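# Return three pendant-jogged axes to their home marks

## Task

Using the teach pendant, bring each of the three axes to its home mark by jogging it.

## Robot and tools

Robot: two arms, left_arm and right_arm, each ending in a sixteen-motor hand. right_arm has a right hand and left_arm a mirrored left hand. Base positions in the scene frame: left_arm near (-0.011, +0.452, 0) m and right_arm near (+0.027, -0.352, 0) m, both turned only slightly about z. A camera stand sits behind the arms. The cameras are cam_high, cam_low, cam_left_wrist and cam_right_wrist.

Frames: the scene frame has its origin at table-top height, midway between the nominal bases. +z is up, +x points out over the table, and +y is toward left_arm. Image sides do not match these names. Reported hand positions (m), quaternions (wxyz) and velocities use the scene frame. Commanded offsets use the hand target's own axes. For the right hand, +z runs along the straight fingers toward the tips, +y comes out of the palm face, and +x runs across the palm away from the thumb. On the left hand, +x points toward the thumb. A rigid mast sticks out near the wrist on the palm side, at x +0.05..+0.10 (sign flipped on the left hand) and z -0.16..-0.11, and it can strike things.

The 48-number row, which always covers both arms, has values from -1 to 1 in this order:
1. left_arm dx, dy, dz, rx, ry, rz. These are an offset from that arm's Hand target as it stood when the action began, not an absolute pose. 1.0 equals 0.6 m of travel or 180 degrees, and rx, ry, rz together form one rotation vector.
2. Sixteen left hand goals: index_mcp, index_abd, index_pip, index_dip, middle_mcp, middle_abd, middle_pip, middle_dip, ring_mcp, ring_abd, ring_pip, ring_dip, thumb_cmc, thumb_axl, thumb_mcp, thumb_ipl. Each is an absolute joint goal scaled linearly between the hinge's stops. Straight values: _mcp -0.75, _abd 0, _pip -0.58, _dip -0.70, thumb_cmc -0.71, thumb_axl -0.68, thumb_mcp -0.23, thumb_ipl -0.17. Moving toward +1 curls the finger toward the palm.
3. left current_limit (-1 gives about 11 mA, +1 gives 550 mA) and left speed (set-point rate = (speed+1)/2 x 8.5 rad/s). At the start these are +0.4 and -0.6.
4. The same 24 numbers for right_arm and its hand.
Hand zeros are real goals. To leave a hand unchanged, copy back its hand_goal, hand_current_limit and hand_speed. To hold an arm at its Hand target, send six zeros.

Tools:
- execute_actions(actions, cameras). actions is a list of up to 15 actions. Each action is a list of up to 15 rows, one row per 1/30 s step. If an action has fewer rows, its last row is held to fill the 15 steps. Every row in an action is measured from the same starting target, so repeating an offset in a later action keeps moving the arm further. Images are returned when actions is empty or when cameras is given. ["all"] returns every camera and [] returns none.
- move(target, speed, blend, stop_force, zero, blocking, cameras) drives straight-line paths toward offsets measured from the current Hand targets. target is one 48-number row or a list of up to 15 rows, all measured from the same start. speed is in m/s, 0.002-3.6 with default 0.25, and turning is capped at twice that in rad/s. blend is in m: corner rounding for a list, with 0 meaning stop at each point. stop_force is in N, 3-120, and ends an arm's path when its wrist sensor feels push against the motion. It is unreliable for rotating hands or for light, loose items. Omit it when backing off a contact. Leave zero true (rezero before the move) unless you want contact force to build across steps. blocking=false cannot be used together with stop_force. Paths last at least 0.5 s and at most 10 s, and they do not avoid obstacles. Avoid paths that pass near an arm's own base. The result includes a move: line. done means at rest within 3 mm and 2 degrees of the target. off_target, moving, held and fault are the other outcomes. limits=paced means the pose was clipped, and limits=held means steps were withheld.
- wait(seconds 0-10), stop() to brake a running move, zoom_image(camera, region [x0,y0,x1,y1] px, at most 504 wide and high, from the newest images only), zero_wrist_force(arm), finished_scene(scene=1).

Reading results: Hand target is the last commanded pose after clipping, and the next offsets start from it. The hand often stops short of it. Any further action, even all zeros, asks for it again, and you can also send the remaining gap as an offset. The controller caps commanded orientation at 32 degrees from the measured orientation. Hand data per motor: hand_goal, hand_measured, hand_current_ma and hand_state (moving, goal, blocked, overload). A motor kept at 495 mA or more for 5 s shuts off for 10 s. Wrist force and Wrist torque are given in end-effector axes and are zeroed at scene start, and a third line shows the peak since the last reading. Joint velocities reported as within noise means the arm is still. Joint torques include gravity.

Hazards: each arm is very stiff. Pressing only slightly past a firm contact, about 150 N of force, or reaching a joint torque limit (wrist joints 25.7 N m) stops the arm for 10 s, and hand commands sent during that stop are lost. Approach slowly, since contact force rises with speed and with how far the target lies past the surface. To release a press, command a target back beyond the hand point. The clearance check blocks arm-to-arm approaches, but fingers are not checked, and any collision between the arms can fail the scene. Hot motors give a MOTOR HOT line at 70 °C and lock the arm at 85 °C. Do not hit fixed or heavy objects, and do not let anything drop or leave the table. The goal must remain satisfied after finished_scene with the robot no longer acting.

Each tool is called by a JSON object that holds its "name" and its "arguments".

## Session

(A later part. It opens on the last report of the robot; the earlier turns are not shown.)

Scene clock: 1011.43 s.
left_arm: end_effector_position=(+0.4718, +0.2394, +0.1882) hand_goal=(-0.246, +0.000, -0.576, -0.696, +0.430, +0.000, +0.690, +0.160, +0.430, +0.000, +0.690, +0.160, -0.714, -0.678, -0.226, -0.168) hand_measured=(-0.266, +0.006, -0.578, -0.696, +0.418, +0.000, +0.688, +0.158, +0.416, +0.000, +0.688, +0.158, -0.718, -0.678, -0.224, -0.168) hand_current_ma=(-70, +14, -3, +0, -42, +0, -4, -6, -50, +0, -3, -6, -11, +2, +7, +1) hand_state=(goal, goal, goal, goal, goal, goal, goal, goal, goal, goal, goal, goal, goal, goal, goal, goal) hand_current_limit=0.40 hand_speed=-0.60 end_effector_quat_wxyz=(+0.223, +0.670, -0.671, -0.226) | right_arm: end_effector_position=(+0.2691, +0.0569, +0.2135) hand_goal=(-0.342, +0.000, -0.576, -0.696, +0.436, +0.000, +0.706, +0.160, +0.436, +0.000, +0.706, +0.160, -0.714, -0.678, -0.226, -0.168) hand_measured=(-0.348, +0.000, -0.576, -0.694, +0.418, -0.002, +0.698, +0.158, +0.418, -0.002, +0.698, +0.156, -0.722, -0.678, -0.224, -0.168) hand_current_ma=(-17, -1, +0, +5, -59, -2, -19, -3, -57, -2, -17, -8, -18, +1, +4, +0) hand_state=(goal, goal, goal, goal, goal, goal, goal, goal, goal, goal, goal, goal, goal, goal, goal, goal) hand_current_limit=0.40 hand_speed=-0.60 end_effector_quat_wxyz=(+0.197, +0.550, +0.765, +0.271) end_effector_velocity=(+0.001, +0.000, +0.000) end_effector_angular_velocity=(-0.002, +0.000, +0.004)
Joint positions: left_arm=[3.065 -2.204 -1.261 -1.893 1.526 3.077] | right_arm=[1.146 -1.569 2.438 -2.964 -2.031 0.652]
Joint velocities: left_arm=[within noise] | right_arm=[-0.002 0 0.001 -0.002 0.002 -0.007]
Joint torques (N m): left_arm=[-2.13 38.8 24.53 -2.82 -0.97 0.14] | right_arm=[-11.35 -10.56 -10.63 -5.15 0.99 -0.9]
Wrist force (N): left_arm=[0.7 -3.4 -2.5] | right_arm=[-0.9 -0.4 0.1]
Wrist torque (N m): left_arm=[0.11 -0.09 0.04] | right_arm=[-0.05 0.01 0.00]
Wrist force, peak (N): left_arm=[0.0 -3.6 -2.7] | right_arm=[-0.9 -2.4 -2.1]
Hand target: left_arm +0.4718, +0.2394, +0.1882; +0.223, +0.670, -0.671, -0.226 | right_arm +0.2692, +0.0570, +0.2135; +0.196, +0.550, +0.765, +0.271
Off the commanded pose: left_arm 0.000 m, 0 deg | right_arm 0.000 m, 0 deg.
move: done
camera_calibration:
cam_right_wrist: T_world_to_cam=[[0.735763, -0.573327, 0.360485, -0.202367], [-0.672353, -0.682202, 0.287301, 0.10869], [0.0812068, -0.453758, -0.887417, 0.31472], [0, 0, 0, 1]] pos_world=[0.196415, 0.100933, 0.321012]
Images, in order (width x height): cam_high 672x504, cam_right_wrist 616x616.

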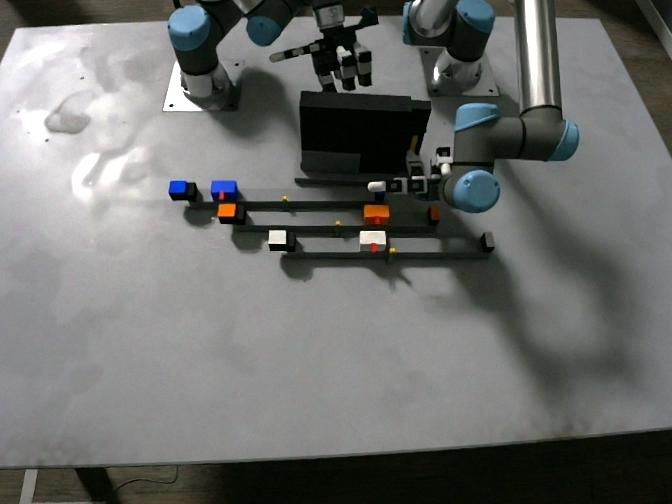

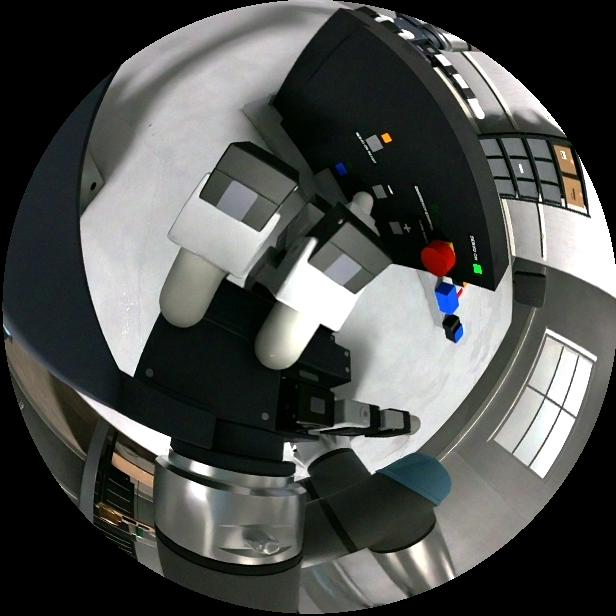

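{"name": "move", "arguments": {"target": [0,0,0,0,0,0,-0.2466,0,-0.576,-0.696,0.43,0,0.69,0.16,0.43,0,0.69,0.16,-0.714,-0.678,-0.226,-0.168,0.4,-0.6,-0.072,-0.0225,-0.0137,0,0,0,-0.342,0,-0.576,-0.696,0.436,0,0.706,0.16,0.436,0,0.706,0.16,-0.714,-0.678,-0.226,-0.168,0.4,-0.6], "speed": 0.06, "cameras": ["cam_right_wrist"]}}

{"name": "zoom_image", "arguments": {"camera": "cam_right_wrist", "region": [290, 70, 470, 250]}}

Scene clock: 1033.47 s.
left_arm: end_effector_position=(+0.4718, +0.2394, +0.1882) hand_goal=(-0.246, +0.000, -0.576, -0.696, +0.430, +0.000, +0.690, +0.160, +0.430, +0.000, +0.690, +0.160, -0.714, -0.678, -0.226, -0.168) hand_measured=(-0.266, +0.006, -0.578, -0.696, +0.418, +0.000, +0.688, +0.158, +0.416, +0.000, +0.688, +0.158, -0.718, -0.678, -0.224, -0.168) hand_current_ma=(-70, +14, -3, +0, -42, +0, -4, -6, -50, +0, -3, -6, -11, +2, +7, +1) hand_state=(goal, goal, goal, goal, goal, goal, goal, goal, goal, goal, goal, goal, goal, goal, goal, goal) hand_current_limit=0.40 hand_speed=-0.60 end_effector_quat_wxyz=(+0.223, +0.670, -0.671, -0.226) | right_arm: end_effector_position=(+0.2682, +0.0110, +0.2114) hand_goal=(-0.342, +0.000, -0.576, -0.696, +0.436, +0.000, +0.706, +0.160, +0.436, +0.000, +0.706, +0.160, -0.714, -0.678, -0.226, -0.168) hand_measured=(-0.348, +0.000, -0.576, -0.694, +0.418, -0.002, +0.698, +0.158, +0.418, -0.002, +0.698, +0.156, -0.722, -0.678, -0.224, -0.168) hand_current_ma=(-17, -1, +0, +5, -59, -2, -19, -3, -57, -2, -17, -8, -18, +1, +4, +0) hand_state=(goal, goal, goal, goal, goal, goal, goal, goal, goal, goal, goal, goal, goal, goal, goal, goal) hand_current_limit=0.40 hand_speed=-0.60 end_effector_quat_wxyz=(+0.196, +0.550, +0.765, +0.271)
Joint positions: left_arm=[3.065 -2.204 -1.261 -1.893 1.526 3.077] | right_arm=[1.079 -1.677 2.554 -3 -1.996 0.588]
Joint torques (N m): left_arm=[-1.3 39.01 24.02 -2.78 -0.83 0.66] | right_arm=[13.73 -6.23 -27.06 -0.69 -3.02 1.34]
Wrist force (N): left_arm=[0.1 -3.7 -2.5] | right_arm=[-0.9 -0.4 0.5]
Wrist torque (N m): left_arm=[0.09 -0.01 0.00] | right_arm=[-0.04 0.03 0.00]
Wrist force, peak (N): left_arm=[0.1 -3.6 -2.9] | right_arm=[-1.3 -0.4 0.6]
Hand target: left_arm +0.4718, +0.2394, +0.1882; +0.223, +0.670, -0.671, -0.226 | right_arm +0.2681, +0.0110, +0.2114; +0.196, +0.550, +0.765, +0.271
Off the commanded pose: left_arm 0.000 m, 0 deg | right_arm 0.000 m, 0 deg.
move: done
camera_calibration:
cam_right_wrist: T_world_to_cam=[[0.735696, -0.573596, 0.360194, -0.227069], [-0.672438, -0.682239, 0.287015, 0.0774182], [0.0811073, -0.453364, -0.887628, 0.292177], [0, 0, 0, 1]] pos_world=[0.195415, 0.0550343, 0.318913]
Images, in order (width x height): cam_right_wrist 616x616.

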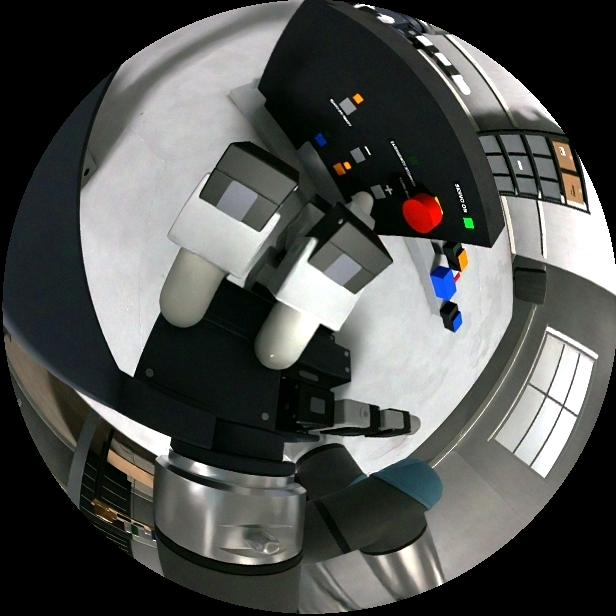

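Scaled by 2.800 from the camera's 616x616 image, which has a finer 880x880 frame.

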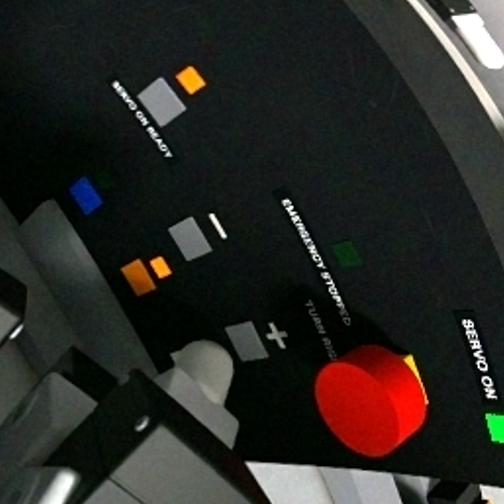

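{"name": "move", "arguments": {"target": [0,0,0,0,0,0,-0.2466,0,-0.576,-0.696,0.43,0,0.69,0.16,0.43,0,0.69,0.16,-0.714,-0.678,-0.226,-0.168,0.4,-0.6,-0.0116,0.0215,0.0175,0,0,0,-0.342,0,-0.576,-0.696,0.436,0,0.706,0.16,0.436,0,0.706,0.16,-0.714,-0.678,-0.226,-0.168,0.4,-0.6], "speed": 0.01, "stop_force": 3.5, "cameras": ["cam_high"]}}

{"name": "wait", "arguments": {"seconds": 1.5, "cameras": ["cam_high", "cam_right_wrist"]}}

{"name": "move", "arguments": {"target": [0,0,0,0,0,0,-0.2466,0,-0.576,-0.696,0.43,0,0.69,0.16,0.43,0,0.69,0.16,-0.714,-0.678,-0.226,-0.168,0.4,-0.6,0.0077,-0.0143,-0.0117,0,0,0,-0.342,0,-0.576,-0.696,0.436,0,0.706,0.16,0.436,0,0.706,0.16,-0.714,-0.678,-0.226,-0.168,0.4,-0.6], "speed": 0.05, "cameras": ["cam_high", "cam_right_wrist"]}}

{"name": "zoom_image", "arguments": {"camera": "cam_high", "region": [320, 170, 500, 270]}}

{"name": "zoom_image", "arguments": {"camera": "cam_right_wrist", "region": [290, 70, 490, 270]}}

Scene clock: 1052.70 s.
left_arm: end_effector_position=(+0.4718, +0.2394, +0.1882) hand_goal=(-0.246, +0.000, -0.576, -0.696, +0.430, +0.000, +0.690, +0.160, +0.430, +0.000, +0.690, +0.160, -0.714, -0.678, -0.226, -0.168) hand_measured=(-0.266, +0.006, -0.578, -0.696, +0.418, +0.000, +0.688, +0.158, +0.416, +0.000, +0.688, +0.158, -0.718, -0.678, -0.224, -0.168) hand_current_ma=(-70, +15, -3, +0, -42, +0, -4, -6, -50, +0, -3, -6, -11, +2, +7, +1) hand_state=(goal, goal, goal, goal, goal, goal, goal, goal, goal, goal, goal, goal, goal, goal, goal, goal) hand_current_limit=0.40 hand_speed=-0.60 end_effector_quat_wxyz=(+0.223, +0.670, -0.671, -0.226) | right_arm: end_effector_position=(+0.2773, +0.0104, +0.2114) hand_goal=(-0.342, +0.000, -0.576, -0.696, +0.436, +0.000, +0.706, +0.160, +0.436, +0.000, +0.706, +0.160, -0.714, -0.678, -0.226, -0.168) hand_measured=(-0.350, +0.000, -0.576, -0.694, +0.418, -0.002, +0.698, +0.158, +0.418, -0.002, +0.698, +0.156, -0.722, -0.678, -0.224, -0.168) hand_current_ma=(-19, +0, +0, +5, -59, -2, -19, -3, -57, -2, -17, -8, -18, +1, +4, +0) hand_state=(goal, goal, goal, goal, goal, goal, goal, goal, goal, goal, goal, goal, goal, goal, goal, goal) hand_current_limit=0.40 hand_speed=-0.60 end_effector_quat_wxyz=(+0.196, +0.550, +0.765, +0.271)
Joint positions: left_arm=[3.065 -2.204 -1.261 -1.893 1.526 3.077] | right_arm=[1.051 -1.672 2.553 -3.015 -1.982 0.562]
Joint torques (N m): left_arm=[1.8 38.73 24.36 -2.71 -0.68 1.22] | right_arm=[12.41 -17.06 -9.5 -0.67 -2.58 -0.77]
Wrist force (N): left_arm=[0.2 -3.4 -2.4] | right_arm=[-0.8 -2.9 -2.2]
Wrist torque (N m): left_arm=[0.11 -0.03 0.01] | right_arm=[0.07 -0.04 0.03]
Wrist force, peak (N): left_arm=[0.1 -3.8 -2.7] | right_arm=[-0.3 -3.5 -3.3]
Hand target: left_arm +0.4718, +0.2394, +0.1882; +0.223, +0.670, -0.671, -0.226 | right_arm +0.2773, +0.0104, +0.2114; +0.196, +0.550, +0.765, +0.271 (not the last commanded pose)
Off the commanded pose: left_arm 0.000 m, 0 deg | right_arm 0.009 m, 0 deg.
move: contact (right_arm)
Images, in order (width x height): cam_high 672x504.

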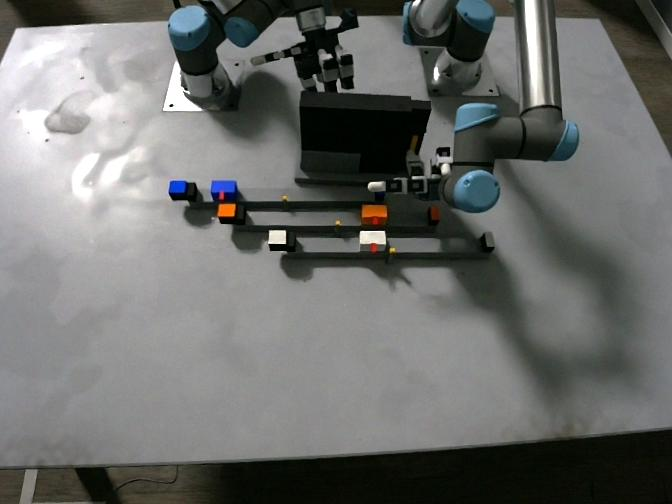

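Scene clock: 1054.20 s.
left_arm: end_effector_position=(+0.4718, +0.2394, +0.1882) hand_goal=(-0.246, +0.000, -0.576, -0.696, +0.430, +0.000, +0.690, +0.160, +0.430, +0.000, +0.690, +0.160, -0.714, -0.678, -0.226, -0.168) hand_measured=(-0.266, +0.006, -0.578, -0.696, +0.418, +0.000, +0.688, +0.158, +0.416, +0.000, +0.688, +0.158, -0.718, -0.678, -0.224, -0.168) hand_current_ma=(-70, +15, -3, +0, -42, +0, -4, -6, -50, +0, -3, -6, -11, +2, +7, +1) hand_state=(goal, goal, goal, goal, goal, goal, goal, goal, goal, goal, goal, goal, goal, goal, goal, goal) hand_current_limit=0.40 hand_speed=-0.60 end_effector_quat_wxyz=(+0.223, +0.670, -0.671, -0.226) | right_arm: end_effector_position=(+0.2773, +0.0104, +0.2114) hand_goal=(-0.342, +0.000, -0.576, -0.696, +0.436, +0.000, +0.706, +0.160, +0.436, +0.000, +0.706, +0.160, -0.714, -0.678, -0.226, -0.168) hand_measured=(-0.350, +0.000, -0.576, -0.694, +0.418, -0.002, +0.698, +0.158, +0.418, -0.002, +0.698, +0.156, -0.722, -0.678, -0.224, -0.168) hand_current_ma=(-19, +0, +0, +5, -59, -2, -19, -3, -57, -2, -17, -8, -18, +1, +4, +0) hand_state=(goal, goal, goal, goal, goal, goal, goal, goal, goal, goal, goal, goal, goal, goal, goal, goal) hand_current_limit=0.40 hand_speed=-0.60 end_effector_quat_wxyz=(+0.196, +0.550, +0.765, +0.271)
Joint positions: left_arm=[3.065 -2.204 -1.261 -1.893 1.526 3.077] | right_arm=[1.051 -1.672 2.553 -3.015 -1.982 0.562]
Joint torques (N m): left_arm=[2.48 37.92 23.45 -2.72 -0.61 1.19] | right_arm=[12.8 -16.28 -6.31 -0.71 -2.72 -0.87]
Wrist force (N): left_arm=[0.2 -3.4 -2.4] | right_arm=[-0.8 -2.8 -2.3]
Wrist torque (N m): left_arm=[0.11 -0.03 0.01] | right_arm=[0.08 -0.01 0.02]
Wrist force, peak (N): left_arm=[0.2 -3.6 -2.7] | right_arm=[-0.7 -2.9 -2.5]
Hand target: left_arm +0.4718, +0.2394, +0.1882; +0.223, +0.670, -0.671, -0.226 | right_arm +0.2773, +0.0104, +0.2114; +0.196, +0.550, +0.765, +0.271 (not the last commanded pose)
Off the commanded pose: left_arm 0.000 m, 0 deg | right_arm 0.009 m, 0 deg.
wait: 1.50 s; at rest by 0.17 s
camera_calibration:
cam_right_wrist: T_world_to_cam=[[0.735757, -0.573452, 0.360296, -0.234218], [-0.672371, -0.682226, 0.287201, 0.0829857], [0.0811075, -0.453563, -0.887526, 0.291099], [0, 0, 0, 1]] pos_world=[0.204515, 0.0543337, 0.318912]
Images, in order (width x height): cam_high 672x504, cam_right_wrist 616x616.

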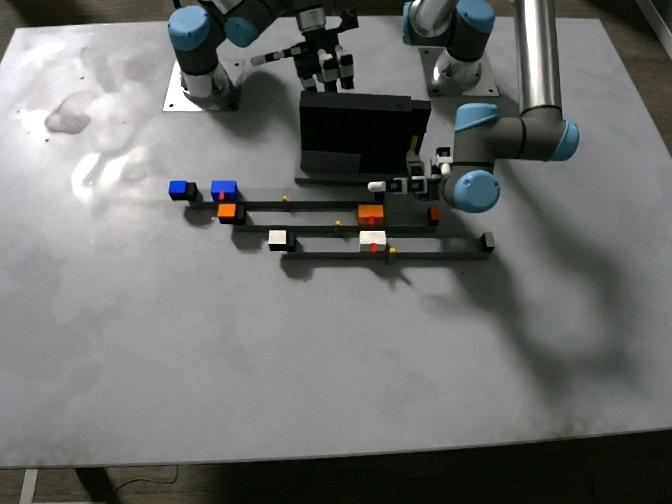

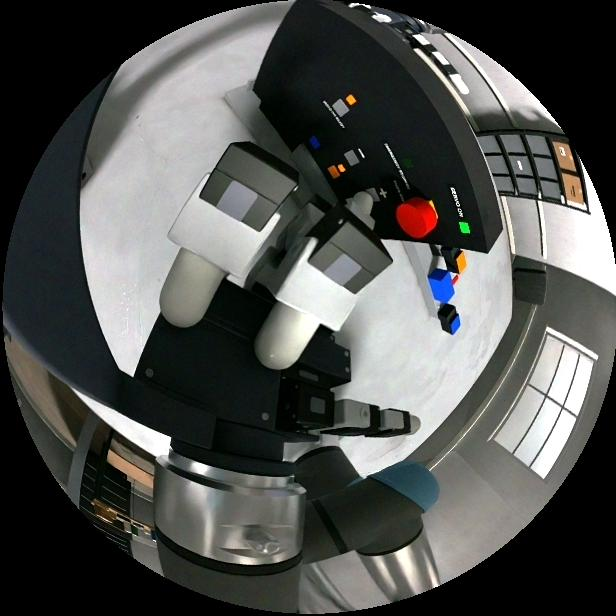

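Scene clock: 1054.93 s.
left_arm: end_effector_position=(+0.4718, +0.2394, +0.1882) hand_goal=(-0.246, +0.000, -0.576, -0.696, +0.430, +0.000, +0.690, +0.160, +0.430, +0.000, +0.690, +0.160, -0.714, -0.678, -0.226, -0.168) hand_measured=(-0.266, +0.006, -0.578, -0.696, +0.418, +0.000, +0.688, +0.158, +0.416, +0.000, +0.688, +0.158, -0.718, -0.678, -0.224, -0.168) hand_current_ma=(-70, +15, -3, +0, -42, +0, -4, -6, -50, +0, -3, -6, -11, +2, +7, +1) hand_state=(goal, goal, goal, goal, goal, goal, goal, goal, goal, goal, goal, goal, goal, goal, goal, goal) hand_current_limit=0.40 hand_speed=-0.60 end_effector_quat_wxyz=(+0.223, +0.670, -0.671, -0.226) | right_arm: end_effector_position=(+0.2652, +0.0112, +0.2114) hand_goal=(-0.342, +0.000, -0.576, -0.696, +0.436, +0.000, +0.706, +0.160, +0.436, +0.000, +0.706, +0.160, -0.714, -0.678, -0.226, -0.168) hand_measured=(-0.350, +0.000, -0.576, -0.694, +0.418, -0.002, +0.698, +0.158, +0.418, -0.002, +0.698, +0.156, -0.722, -0.678, -0.224, -0.168) hand_current_ma=(-19, +0, +0, +5, -59, -2, -19, -3, -57, -2, -17, -8, -18, +1, +4, +0) hand_state=(goal, goal, goal, goal, goal, goal, goal, goal, goal, goal, goal, goal, goal, goal, goal, goal) hand_current_limit=0.40 hand_speed=-0.60 end_effector_quat_wxyz=(+0.197, +0.550, +0.765, +0.271) end_effector_velocity=(+0.002, +0.000, +0.001) end_effector_angular_velocity=(+0.001, +0.000, +0.001)
Joint positions: left_arm=[3.065 -2.204 -1.261 -1.893 1.526 3.077] | right_arm=[1.088 -1.679 2.555 -2.994 -2.001 0.596]
Joint velocities: left_arm=[within noise] | right_arm=[-0.007 0 -0.002 -0.003 0.004 -0.007]
Joint torques (N m): left_arm=[1.99 38.65 23.1 -2.66 -0.61 1.22] | right_arm=[-12.43 -5.1 -12.28 -5.24 1.05 -1.28]
Wrist force (N): left_arm=[0.3 -3.5 -2.6] | right_arm=[-0.9 -0.7 0.8]
Wrist torque (N m): left_arm=[0.10 -0.04 0.01] | right_arm=[-0.10 0.02 0.01]
Wrist force, peak (N): left_arm=[0.1 -3.8 -2.7] | right_arm=[-0.4 -2.7 -2.1]
Hand target: left_arm +0.4718, +0.2394, +0.1882; +0.223, +0.670, -0.671, -0.226 | right_arm +0.2653, +0.0112, +0.2114; +0.196, +0.550, +0.765, +0.271
Off the commanded pose: left_arm 0.000 m, 0 deg | right_arm 0.000 m, 0 deg.
move: done
camera_calibration:
cam_right_wrist: T_world_to_cam=[[0.735787, -0.573302, 0.360475, -0.224871], [-0.672327, -0.682223, 0.287313, 0.0754192], [0.0812069, -0.453758, -0.887417, 0.292445], [0, 0, 0, 1]] pos_world=[0.192415, 0.0552332, 0.318912]
Images, in order (width x height): cam_high 672x504, cam_right_wrist 616x616.

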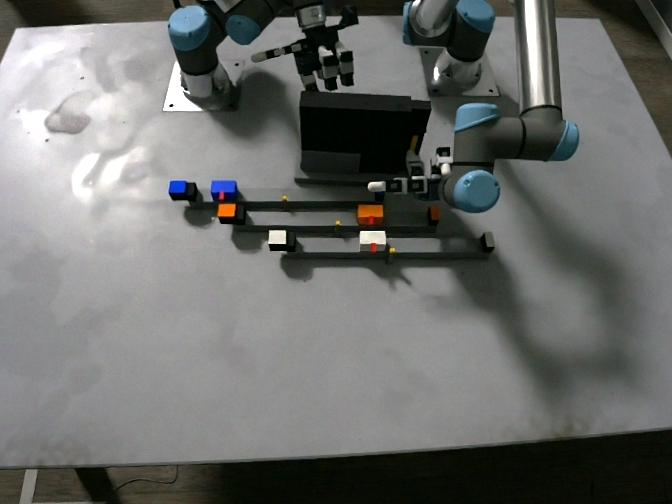

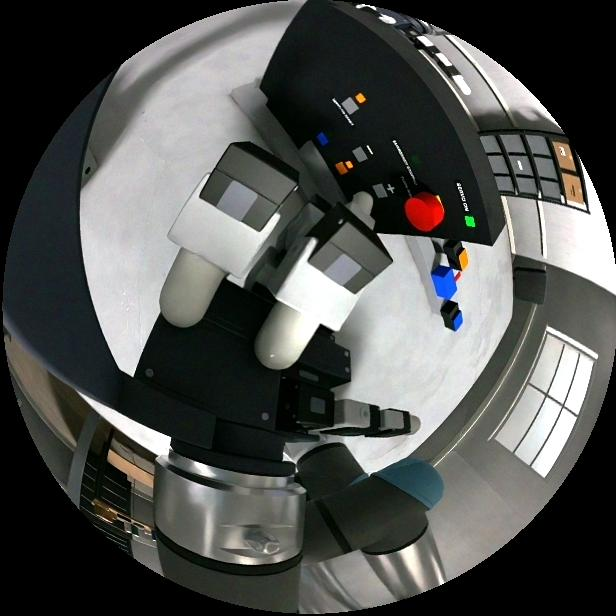

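Scaled by 2.800.

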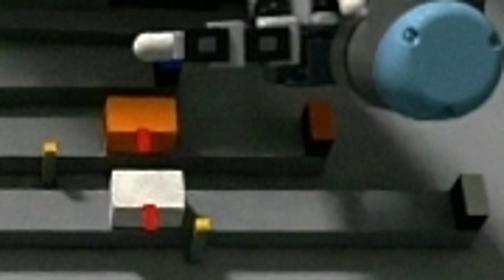

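Scaled by 2.520 from the camera's 616x616 image, which has a finer 880x880 frame.

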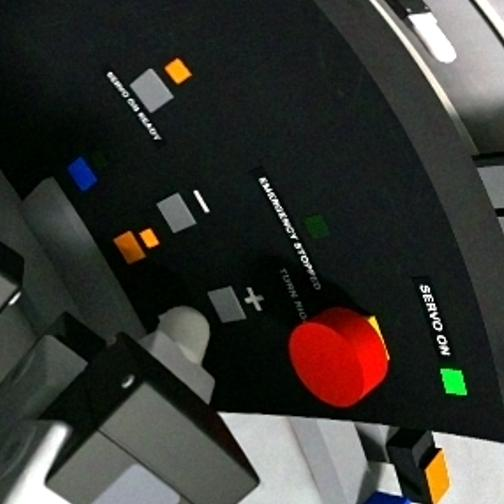

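{"name": "move", "arguments": {"target": [0,0,0,0,0,0,-0.2466,0,-0.576,-0.696,0.43,0,0.69,0.16,0.43,0,0.69,0.16,-0.714,-0.678,-0.226,-0.168,0.4,-0.6,-0.0116,0.0215,0.0175,0,0,0,-0.342,0,-0.576,-0.696,0.436,0,0.706,0.16,0.436,0,0.706,0.16,-0.714,-0.678,-0.226,-0.168,0.4,-0.6], "speed": 0.015, "stop_force": 3.5, "cameras": ["cam_high"]}}

{"name": "wait", "arguments": {"seconds": 5, "cameras": ["cam_high"]}}

{"name": "move", "arguments": {"target": [0,0,0,0,0,0,-0.2466,0,-0.576,-0.696,0.43,0,0.69,0.16,0.43,0,0.69,0.16,-0.714,-0.678,-0.226,-0.168,0.4,-0.6,0.0077,-0.0143,-0.0117,0,0,0,-0.342,0,-0.576,-0.696,0.436,0,0.706,0.16,0.436,0,0.706,0.16,-0.714,-0.678,-0.226,-0.168,0.4,-0.6], "speed": 0.05, "cameras": ["cam_high", "cam_left_wrist"]}}

{"name": "zoom_image", "arguments": {"camera": "cam_high", "region": [320, 170, 500, 270]}}

{"name": "zoom_image", "arguments": {"camera": "cam_left_wrist", "region": [140, 280, 340, 400]}}

Scene clock: 1078.57 s.
left_arm: end_effector_position=(+0.4718, +0.2394, +0.1882) hand_goal=(-0.246, +0.000, -0.576, -0.696, +0.430, +0.000, +0.690, +0.160, +0.430, +0.000, +0.690, +0.160, -0.714, -0.678, -0.226, -0.168) hand_measured=(-0.266, +0.006, -0.578, -0.696, +0.418, +0.000, +0.688, +0.158, +0.416, +0.000, +0.688, +0.158, -0.718, -0.678, -0.224, -0.168) hand_current_ma=(-70, +15, -3, +0, -42, +0, -4, -6, -50, +0, -3, -6, -11, +2, +7, +1) hand_state=(goal, goal, goal, goal, goal, goal, goal, goal, goal, goal, goal, goal, goal, goal, goal, goal) hand_current_limit=0.40 hand_speed=-0.60 end_effector_quat_wxyz=(+0.223, +0.670, -0.671, -0.226) | right_arm: end_effector_position=(+0.2772, +0.0104, +0.2115) hand_goal=(-0.342, +0.000, -0.576, -0.696, +0.436, +0.000, +0.706, +0.160, +0.436, +0.000, +0.706, +0.160, -0.714, -0.678, -0.226, -0.168) hand_measured=(-0.350, +0.000, -0.576, -0.694, +0.418, -0.002, +0.698, +0.158, +0.418, -0.002, +0.698, +0.156, -0.722, -0.678, -0.224, -0.168) hand_current_ma=(-20, +0, +0, +5, -59, -2, -19, -3, -57, -2, -17, -8, -18, +1, +4, +0) hand_state=(goal, goal, goal, goal, goal, goal, goal, goal, goal, goal, goal, goal, goal, goal, goal, goal) hand_current_limit=0.40 hand_speed=-0.60 end_effector_quat_wxyz=(+0.196, +0.550, +0.765, +0.271)
Joint positions: left_arm=[3.065 -2.204 -1.261 -1.893 1.526 3.077] | right_arm=[1.051 -1.672 2.553 -3.014 -1.982 0.562]
Joint torques (N m): left_arm=[2.06 39.46 23.46 -2.81 -0.37 1.27] | right_arm=[13.57 -16.8 -6.74 -0.81 -2.35 -0.93]
Wrist force (N): left_arm=[0.2 -3.4 -2.4] | right_arm=[-0.4 -2.5 -2.2]
Wrist torque (N m): left_arm=[0.10 -0.02 0.00] | right_arm=[0.11 -0.06 0.04]
Wrist force, peak (N): left_arm=[0.0 -3.8 -2.6] | right_arm=[-0.3 -4.2 -4.0]
Hand target: left_arm +0.4718, +0.2394, +0.1882; +0.223, +0.670, -0.671, -0.226 | right_arm +0.2772, +0.0103, +0.2114; +0.196, +0.550, +0.765, +0.271 (not the last commanded pose)
Off the commanded pose: left_arm 0.000 m, 0 deg | right_arm 0.006 m, 0 deg.
move: contact (right_arm)
Images, in order (width x height): cam_high 672x504.

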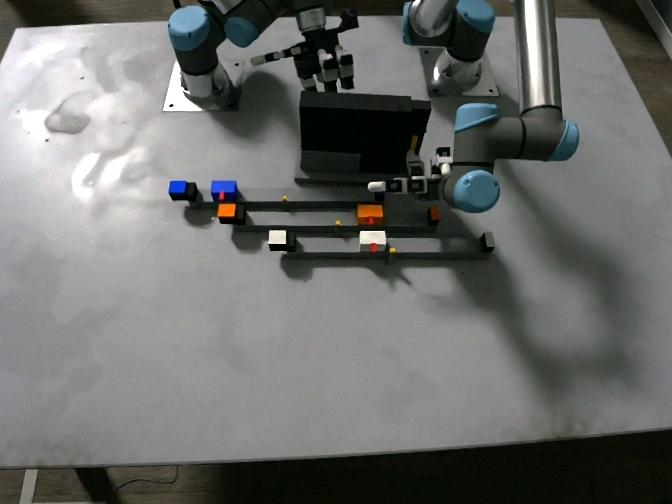

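Scene clock: 1083.57 s.
left_arm: end_effector_position=(+0.4718, +0.2394, +0.1882) hand_goal=(-0.246, +0.000, -0.576, -0.696, +0.430, +0.000, +0.690, +0.160, +0.430, +0.000, +0.690, +0.160, -0.714, -0.678, -0.226, -0.168) hand_measured=(-0.266, +0.006, -0.578, -0.696, +0.418, +0.000, +0.688, +0.158, +0.416, +0.000, +0.688, +0.158, -0.718, -0.678, -0.224, -0.168) hand_current_ma=(-70, +15, -3, +0, -42, +0, -4, -6, -50, +0, -3, -6, -11, +2, +7, +1) hand_state=(goal, goal, goal, goal, goal, goal, goal, goal, goal, goal, goal, goal, goal, goal, goal, goal) hand_current_limit=0.40 hand_speed=-0.60 end_effector_quat_wxyz=(+0.223, +0.670, -0.671, -0.226) | right_arm: end_effector_position=(+0.2772, +0.0103, +0.2114) hand_goal=(-0.342, +0.000, -0.576, -0.696, +0.436, +0.000, +0.706, +0.160, +0.436, +0.000, +0.706, +0.160, -0.714, -0.678, -0.226, -0.168) hand_measured=(-0.350, +0.000, -0.576, -0.694, +0.418, -0.002, +0.698, +0.158, +0.418, -0.002, +0.698, +0.156, -0.722, -0.678, -0.224, -0.168) hand_current_ma=(-20, +0, +0, +5, -59, -2, -19, -3, -57, -2, -17, -8, -18, +1, +4, +0) hand_state=(goal, goal, goal, goal, goal, goal, goal, goal, goal, goal, goal, goal, goal, goal, goal, goal) hand_current_limit=0.40 hand_speed=-0.60 end_effector_quat_wxyz=(+0.196, +0.550, +0.765, +0.271)
Joint positions: left_arm=[3.065 -2.204 -1.261 -1.893 1.526 3.077] | right_arm=[1.051 -1.672 2.553 -3.014 -1.982 0.562]
Joint torques (N m): left_arm=[2 38.72 23.16 -2.65 -0.16 1.15] | right_arm=[13.23 -16.52 -5.85 -1.39 -0.35 -0.96]
Wrist force (N): left_arm=[0.1 -3.2 -2.2] | right_arm=[-0.7 -2.6 -2.1]
Wrist torque (N m): left_arm=[0.11 -0.01 -0.01] | right_arm=[0.07 -0.02 0.01]
Wrist force, peak (N): left_arm=[0.1 -3.9 -2.6] | right_arm=[-0.7 -2.7 -2.5]
Hand target: left_arm +0.4718, +0.2394, +0.1882; +0.223, +0.670, -0.671, -0.226 | right_arm +0.2772, +0.0103, +0.2114; +0.196, +0.550, +0.765, +0.271 (not the last commanded pose)
Off the commanded pose: left_arm 0.000 m, 0 deg | right_arm 0.006 m, 0 deg.
wait: 5.00 s; at rest by 0.17 s
Images, in order (width x height): cam_high 672x504.

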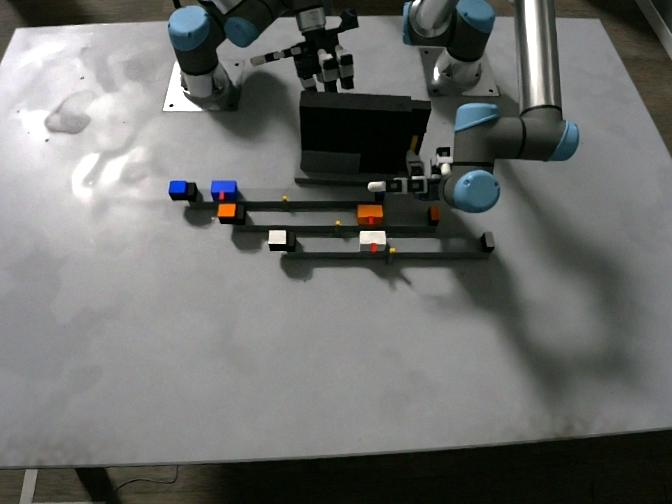

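Scene clock: 1084.30 s.
left_arm: end_effector_position=(+0.4718, +0.2394, +0.1882) hand_goal=(-0.246, +0.000, -0.576, -0.696, +0.430, +0.000, +0.690, +0.160, +0.430, +0.000, +0.690, +0.160, -0.714, -0.678, -0.226, -0.168) hand_measured=(-0.266, +0.006, -0.578, -0.696, +0.418, +0.000, +0.688, +0.158, +0.416, +0.000, +0.688, +0.158, -0.718, -0.678, -0.224, -0.168) hand_current_ma=(-70, +15, -3, +0, -42, +0, -4, -6, -50, +0, -3, -6, -11, +2, +7, +1) hand_state=(goal, goal, goal, goal, goal, goal, goal, goal, goal, goal, goal, goal, goal, goal, goal, goal) hand_current_limit=0.40 hand_speed=-0.60 end_effector_quat_wxyz=(+0.223, +0.670, -0.671, -0.226) | right_arm: end_effector_position=(+0.2651, +0.0112, +0.2114) hand_goal=(-0.342, +0.000, -0.576, -0.696, +0.436, +0.000, +0.706, +0.160, +0.436, +0.000, +0.706, +0.160, -0.714, -0.678, -0.226, -0.168) hand_measured=(-0.350, +0.000, -0.576, -0.694, +0.418, -0.002, +0.698, +0.158, +0.418, -0.002, +0.698, +0.156, -0.722, -0.678, -0.224, -0.168) hand_current_ma=(-20, +0, +0, +5, -59, -2, -19, -3, -57, -2, -17, -8, -18, +1, +4, +0) hand_state=(goal, goal, goal, goal, goal, goal, goal, goal, goal, goal, goal, goal, goal, goal, goal, goal) hand_current_limit=0.40 hand_speed=-0.60 end_effector_quat_wxyz=(+0.197, +0.550, +0.765, +0.271) end_effector_velocity=(+0.001, +0.000, +0.000) end_effector_angular_velocity=(+0.000, +0.001, +0.001)
Joint positions: left_arm=[3.065 -2.204 -1.261 -1.893 1.526 3.077] | right_arm=[1.088 -1.68 2.555 -2.994 -2.002 0.596]
Joint velocities: left_arm=[within noise] | right_arm=[-0.004 0 0.001 -0.003 0.003 -0.005]
Joint torques (N m): left_arm=[2.6 39.1 22.64 -2.8 -0.16 1.46] | right_arm=[-13.89 -5.5 -11.19 -5.31 0.87 -1.23]
Wrist force (N): left_arm=[0.2 -3.4 -2.4] | right_arm=[-1.0 -0.3 0.7]
Wrist torque (N m): left_arm=[0.10 -0.03 0.00] | right_arm=[-0.05 0.04 0.01]
Wrist force, peak (N): left_arm=[0.1 -3.6 -2.6] | right_arm=[-0.8 -2.5 -2.1]
Hand target: left_arm +0.4718, +0.2394, +0.1882; +0.223, +0.670, -0.671, -0.226 | right_arm +0.2652, +0.0112, +0.2115; +0.196, +0.550, +0.765, +0.271
Off the commanded pose: left_arm 0.000 m, 0 deg | right_arm 0.000 m, 0 deg.
move: done
camera_calibration:
cam_left_wrist: T_world_to_cam=[[0.508576, 0.749941, -0.423011, -0.367965], [0.860212, -0.421312, 0.287283, -0.417159], [0.0372256, -0.509985, -0.859377, 0.392012], [0, 0, 0, 1]] pos_world=[0.53139, 0.300118, 0.301076]
Images, in order (width x height): cam_high 672x504, cam_left_wrist 616x616.

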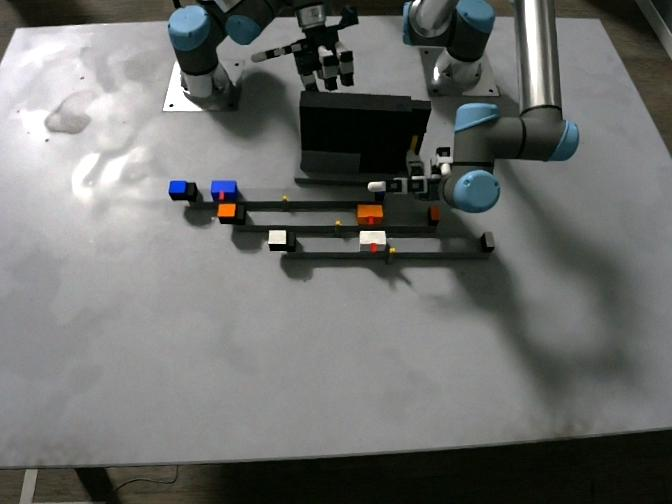

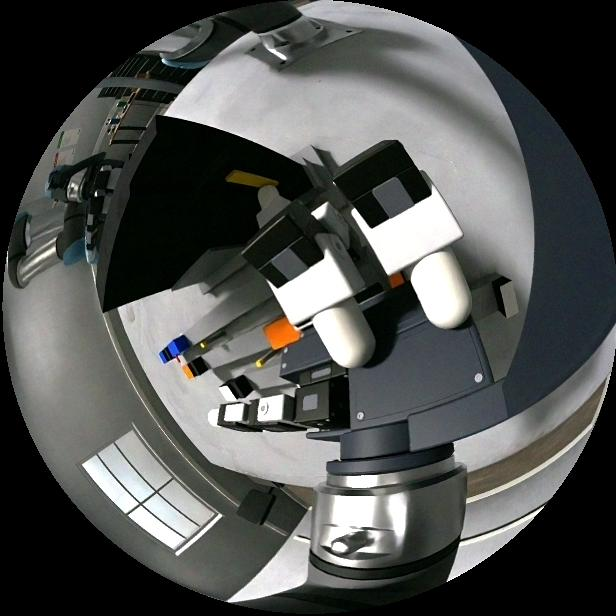

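Scaled by 2.800.

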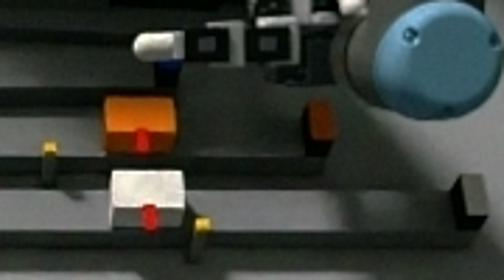

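Scaled by 2.520 from the camera's 616x616 image, which has a finer 880x880 frame.

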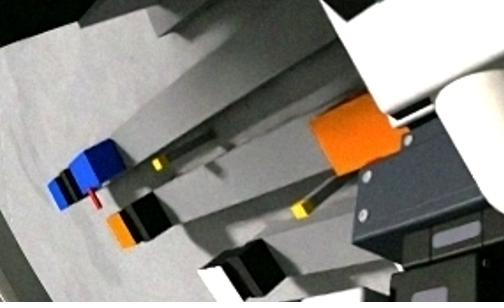

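{"name": "move", "arguments": {"target": [0,0,0,0,0,0,-0.2466,0,-0.576,-0.696,0.43,0,0.69,0.16,0.43,0,0.69,0.16,-0.714,-0.678,-0.226,-0.168,0.4,-0.6,-0.0087,0.0161,0.0131,0,0,0,-0.342,0,-0.576,-0.696,0.436,0,0.706,0.16,0.436,0,0.706,0.16,-0.714,-0.678,-0.226,-0.168,0.4,-0.6], "speed": 0.02, "cameras": ["cam_high"]}}

{"name": "zoom_image", "arguments": {"camera": "cam_high", "region": [320, 170, 500, 270]}}

{"name": "wait", "arguments": {"seconds": 4, "cameras": ["cam_high"]}}

{"name": "zoom_image", "arguments": {"camera": "cam_high", "region": [320, 170, 500, 270]}}

{"name": "move", "arguments": {"target": [0,0,0,0,0,0,-0.2466,0,-0.576,-0.696,0.43,0,0.69,0.16,0.43,0,0.69,0.16,-0.714,-0.678,-0.226,-0.168,0.4,-0.6,0.0087,-0.0161,-0.0131,0,0,0,-0.342,0,-0.576,-0.696,0.436,0,0.706,0.16,0.436,0,0.706,0.16,-0.714,-0.678,-0.226,-0.168,0.4,-0.6], "speed": 0.04, "cameras": ["cam_high", "cam_right_wrist"]}}

{"name": "zoom_image", "arguments": {"camera": "cam_high", "region": [320, 170, 500, 270]}}

{"name": "zoom_image", "arguments": {"camera": "cam_right_wrist", "region": [290, 70, 490, 270]}}

Scene clock: 1105.40 s.
left_arm: end_effector_position=(+0.4718, +0.2394, +0.1882) hand_goal=(-0.246, +0.000, -0.576, -0.696, +0.430, +0.000, +0.690, +0.160, +0.430, +0.000, +0.690, +0.160, -0.714, -0.678, -0.226, -0.168) hand_measured=(-0.266, +0.006, -0.578, -0.696, +0.418, +0.000, +0.688, +0.158, +0.416, +0.000, +0.688, +0.158, -0.718, -0.678, -0.224, -0.168) hand_current_ma=(-70, +15, -3, +0, -42, +0, -4, -6, -50, +0, -3, -6, -11, +2, +7, +1) hand_state=(goal, goal, goal, goal, goal, goal, goal, goal, goal, goal, goal, goal, goal, goal, goal, goal) hand_current_limit=0.40 hand_speed=-0.60 end_effector_quat_wxyz=(+0.223, +0.670, -0.671, -0.226) | right_arm: end_effector_position=(+0.2787, +0.0102, +0.2115) hand_goal=(-0.342, +0.000, -0.576, -0.696, +0.436, +0.000, +0.706, +0.160, +0.436, +0.000, +0.706, +0.160, -0.714, -0.678, -0.226, -0.168) hand_measured=(-0.354, +0.002, -0.576, -0.684, +0.418, -0.002, +0.698, +0.158, +0.418, -0.002, +0.698, +0.156, -0.722, -0.678, -0.224, -0.168) hand_current_ma=(-35, +4, -1, +32, -59, -2, -19, -3, -57, -2, -17, -8, -18, +1, +4, +0) hand_state=(goal, goal, goal, goal, goal, goal, goal, goal, goal, goal, goal, goal, goal, goal, goal, goal) hand_current_limit=0.40 hand_speed=-0.60 end_effector_quat_wxyz=(+0.196, +0.550, +0.765, +0.271)
Joint positions: left_arm=[3.065 -2.204 -1.261 -1.893 1.526 3.077] | right_arm=[1.047 -1.671 2.553 -3.017 -1.979 0.558]
Joint torques (N m): left_arm=[2.66 38.38 23.24 -2.58 -0.03 1.34] | right_arm=[7.56 -11.97 -30.52 -1.8 -3.66 0.68]
Wrist force (N): left_arm=[0.1 -3.4 -2.3] | right_arm=[0.7 -20.0 -24.0]
Wrist torque (N m): left_arm=[0.11 -0.01 -0.01] | right_arm=[1.15 -0.49 0.38]
Wrist force, peak (N): left_arm=[0.3 -3.8 -2.7] | right_arm=[0.7 -21.4 -26.2]
Hand target: left_arm +0.4718, +0.2394, +0.1882; +0.223, +0.670, -0.671, -0.226 | right_arm +0.2786, +0.0102, +0.2115; +0.196, +0.550, +0.765, +0.271
Off the commanded pose: left_arm 0.000 m, 0 deg | right_arm 0.000 m, 0 deg.
move: done
Images, in order (width x height): cam_high 672x504.

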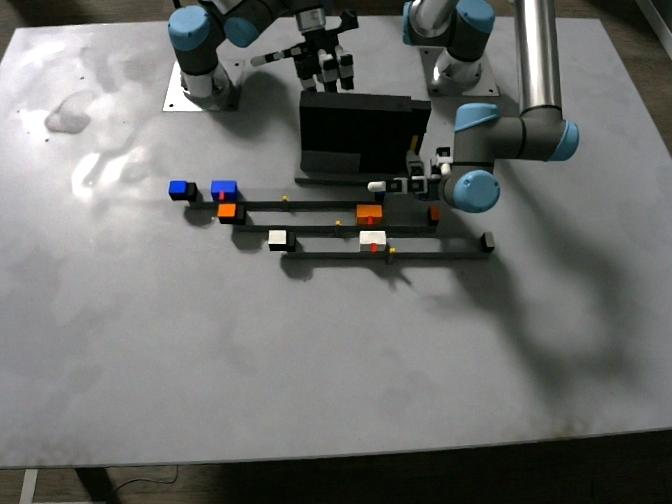

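Scaled by 2.800.

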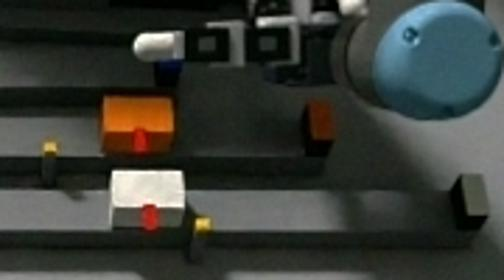

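Scene clock: 1109.40 s.
left_arm: end_effector_position=(+0.4718, +0.2394, +0.1882) hand_goal=(-0.246, +0.000, -0.576, -0.696, +0.430, +0.000, +0.690, +0.160, +0.430, +0.000, +0.690, +0.160, -0.714, -0.678, -0.226, -0.168) hand_measured=(-0.266, +0.006, -0.578, -0.696, +0.418, +0.000, +0.688, +0.158, +0.416, +0.000, +0.688, +0.158, -0.718, -0.678, -0.224, -0.168) hand_current_ma=(-70, +15, -3, +0, -42, +0, -4, -6, -50, +0, -3, -6, -11, +2, +7, +1) hand_state=(goal, goal, goal, goal, goal, goal, goal, goal, goal, goal, goal, goal, goal, goal, goal, goal) hand_current_limit=0.40 hand_speed=-0.60 end_effector_quat_wxyz=(+0.223, +0.670, -0.671, -0.226) | right_arm: end_effector_position=(+0.2786, +0.0102, +0.2115) hand_goal=(-0.342, +0.000, -0.576, -0.696, +0.436, +0.000, +0.706, +0.160, +0.436, +0.000, +0.706, +0.160, -0.714, -0.678, -0.226, -0.168) hand_measured=(-0.354, +0.002, -0.576, -0.684, +0.418, -0.002, +0.698, +0.158, +0.418, -0.002, +0.698, +0.156, -0.722, -0.678, -0.224, -0.168) hand_current_ma=(-36, +4, -1, +32, -59, -2, -19, -3, -57, -2, -17, -8, -18, +1, +4, +0) hand_state=(goal, goal, goal, goal, goal, goal, goal, goal, goal, goal, goal, goal, goal, goal, goal, goal) hand_current_limit=0.40 hand_speed=-0.60 end_effector_quat_wxyz=(+0.196, +0.550, +0.765, +0.271)
Joint positions: left_arm=[3.065 -2.204 -1.261 -1.893 1.526 3.077] | right_arm=[1.047 -1.671 2.553 -3.017 -1.979 0.558]
Joint torques (N m): left_arm=[1.52 39.24 22.22 -2.84 0.24 1.25] | right_arm=[7.59 -14.51 -30.54 -1.25 -2.6 0.55]
Wrist force (N): left_arm=[0.2 -3.6 -2.5] | right_arm=[0.4 -18.9 -22.6]
Wrist torque (N m): left_arm=[0.08 -0.03 0.00] | right_arm=[1.06 -0.47 0.35]
Wrist force, peak (N): left_arm=[0.2 -3.6 -2.9] | right_arm=[0.8 -20.1 -24.0]
Hand target: left_arm +0.4718, +0.2394, +0.1882; +0.223, +0.670, -0.671, -0.226 | right_arm +0.2786, +0.0102, +0.2115; +0.196, +0.550, +0.765, +0.271
Off the commanded pose: left_arm 0.000 m, 0 deg | right_arm 0.000 m, 0 deg.
wait: 4.00 s; at rest by 0.17 s
Images, in order (width x height): cam_high 672x504.

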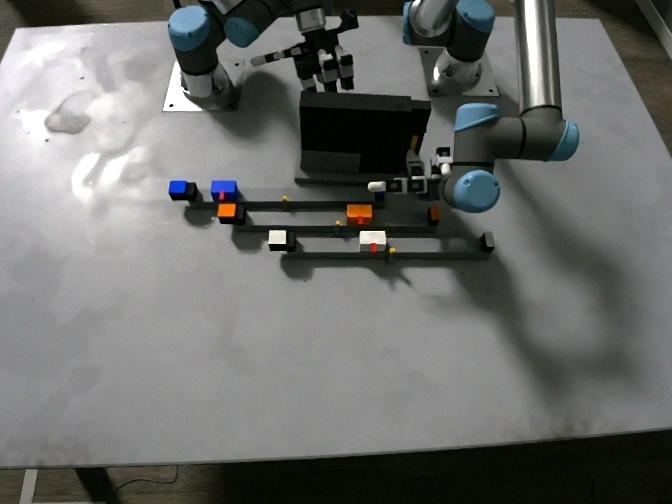

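Scaled by 2.800.

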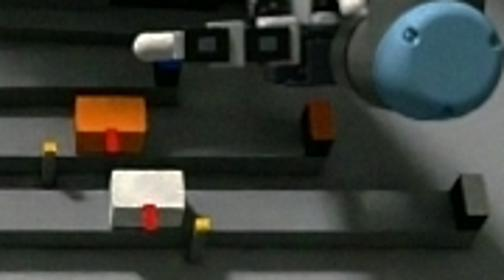

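Scene clock: 1110.13 s.
left_arm: end_effector_position=(+0.4718, +0.2394, +0.1882) hand_goal=(-0.246, +0.000, -0.576, -0.696, +0.430, +0.000, +0.690, +0.160, +0.430, +0.000, +0.690, +0.160, -0.714, -0.678, -0.226, -0.168) hand_measured=(-0.266, +0.006, -0.578, -0.696, +0.418, +0.000, +0.688, +0.158, +0.416, +0.000, +0.688, +0.158, -0.718, -0.678, -0.224, -0.168) hand_current_ma=(-70, +15, -3, +0, -42, +0, -4, -6, -50, +0, -3, -6, -11, +2, +7, +1) hand_state=(goal, goal, goal, goal, goal, goal, goal, goal, goal, goal, goal, goal, goal, goal, goal, goal) hand_current_limit=0.40 hand_speed=-0.60 end_effector_quat_wxyz=(+0.223, +0.670, -0.671, -0.226) | right_arm: end_effector_position=(+0.2651, +0.0112, +0.2114) hand_goal=(-0.342, +0.000, -0.576, -0.696, +0.436, +0.000, +0.706, +0.160, +0.436, +0.000, +0.706, +0.160, -0.714, -0.678, -0.226, -0.168) hand_measured=(-0.354, +0.000, -0.576, -0.694, +0.418, -0.002, +0.698, +0.158, +0.418, -0.002, +0.698, +0.156, -0.722, -0.678, -0.224, -0.168) hand_current_ma=(-35, +0, -1, +5, -59, -2, -19, -3, -57, -2, -17, -8, -18, +1, +4, +0) hand_state=(goal, goal, goal, goal, goal, goal, goal, goal, goal, goal, goal, goal, goal, goal, goal, goal) hand_current_limit=0.40 hand_speed=-0.60 end_effector_quat_wxyz=(+0.197, +0.550, +0.765, +0.271) end_effector_velocity=(+0.002, -0.001, +0.000) end_effector_angular_velocity=(+0.000, +0.000, -0.001)
Joint positions: left_arm=[3.065 -2.204 -1.261 -1.893 1.526 3.077] | right_arm=[1.088 -1.68 2.555 -2.994 -2.002 0.596]
Joint velocities: left_arm=[within noise] | right_arm=[-0.006 0 0.001 -0.003 0.002 -0.005]
Joint torques (N m): left_arm=[2.49 39.03 22.97 -2.65 0.11 1.15] | right_arm=[-12.97 -4.55 -11.47 -5.29 1.27 -1.1]
Wrist force (N): left_arm=[-0.1 -3.4 -2.2] | right_arm=[-1.0 -0.2 0.8]
Wrist torque (N m): left_arm=[0.09 0.02 -0.03] | right_arm=[-0.04 0.03 0.02]
Wrist force, peak (N): left_arm=[0.4 -3.5 -2.7] | right_arm=[0.5 -18.8 -22.2]
Hand target: left_arm +0.4718, +0.2394, +0.1882; +0.223, +0.670, -0.671, -0.226 | right_arm +0.2652, +0.0112, +0.2115; +0.196, +0.550, +0.765, +0.271
Off the commanded pose: left_arm 0.000 m, 0 deg | right_arm 0.000 m, 0 deg.
move: done
camera_calibration:
cam_right_wrist: T_world_to_cam=[[0.735749, -0.573341, 0.360491, -0.224829], [-0.672369, -0.68219, 0.287293, 0.0753361], [0.0812067, -0.453758, -0.887417, 0.292542], [0, 0, 0, 1]] pos_world=[0.192315, 0.0552331, 0.319012]
Images, in order (width x height): cam_high 672x504, cam_right_wrist 616x616.

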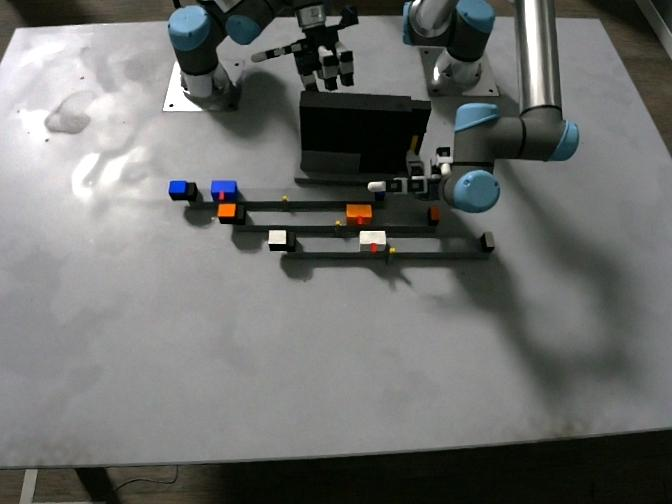

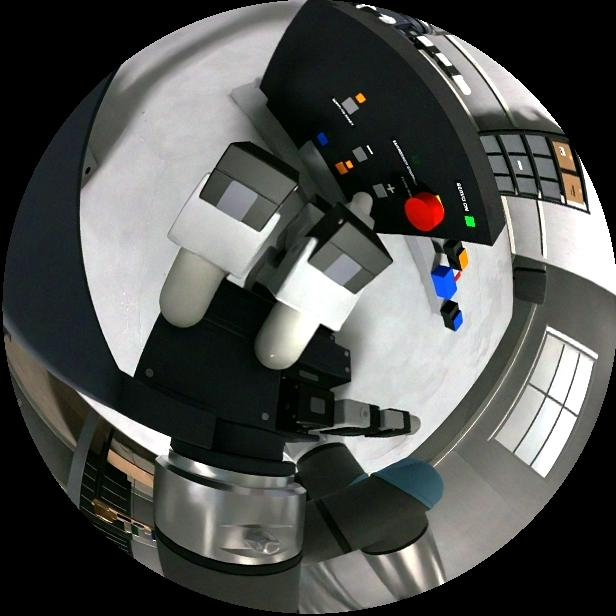

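Scaled by 2.800.

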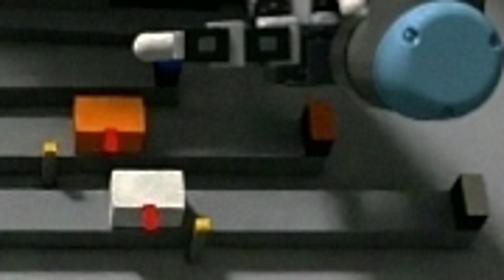

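Scaled by 2.520 from the camera's 616x616 image, which has a finer 880x880 frame.

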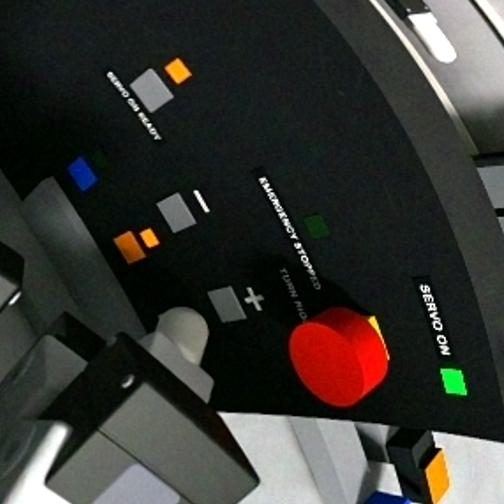

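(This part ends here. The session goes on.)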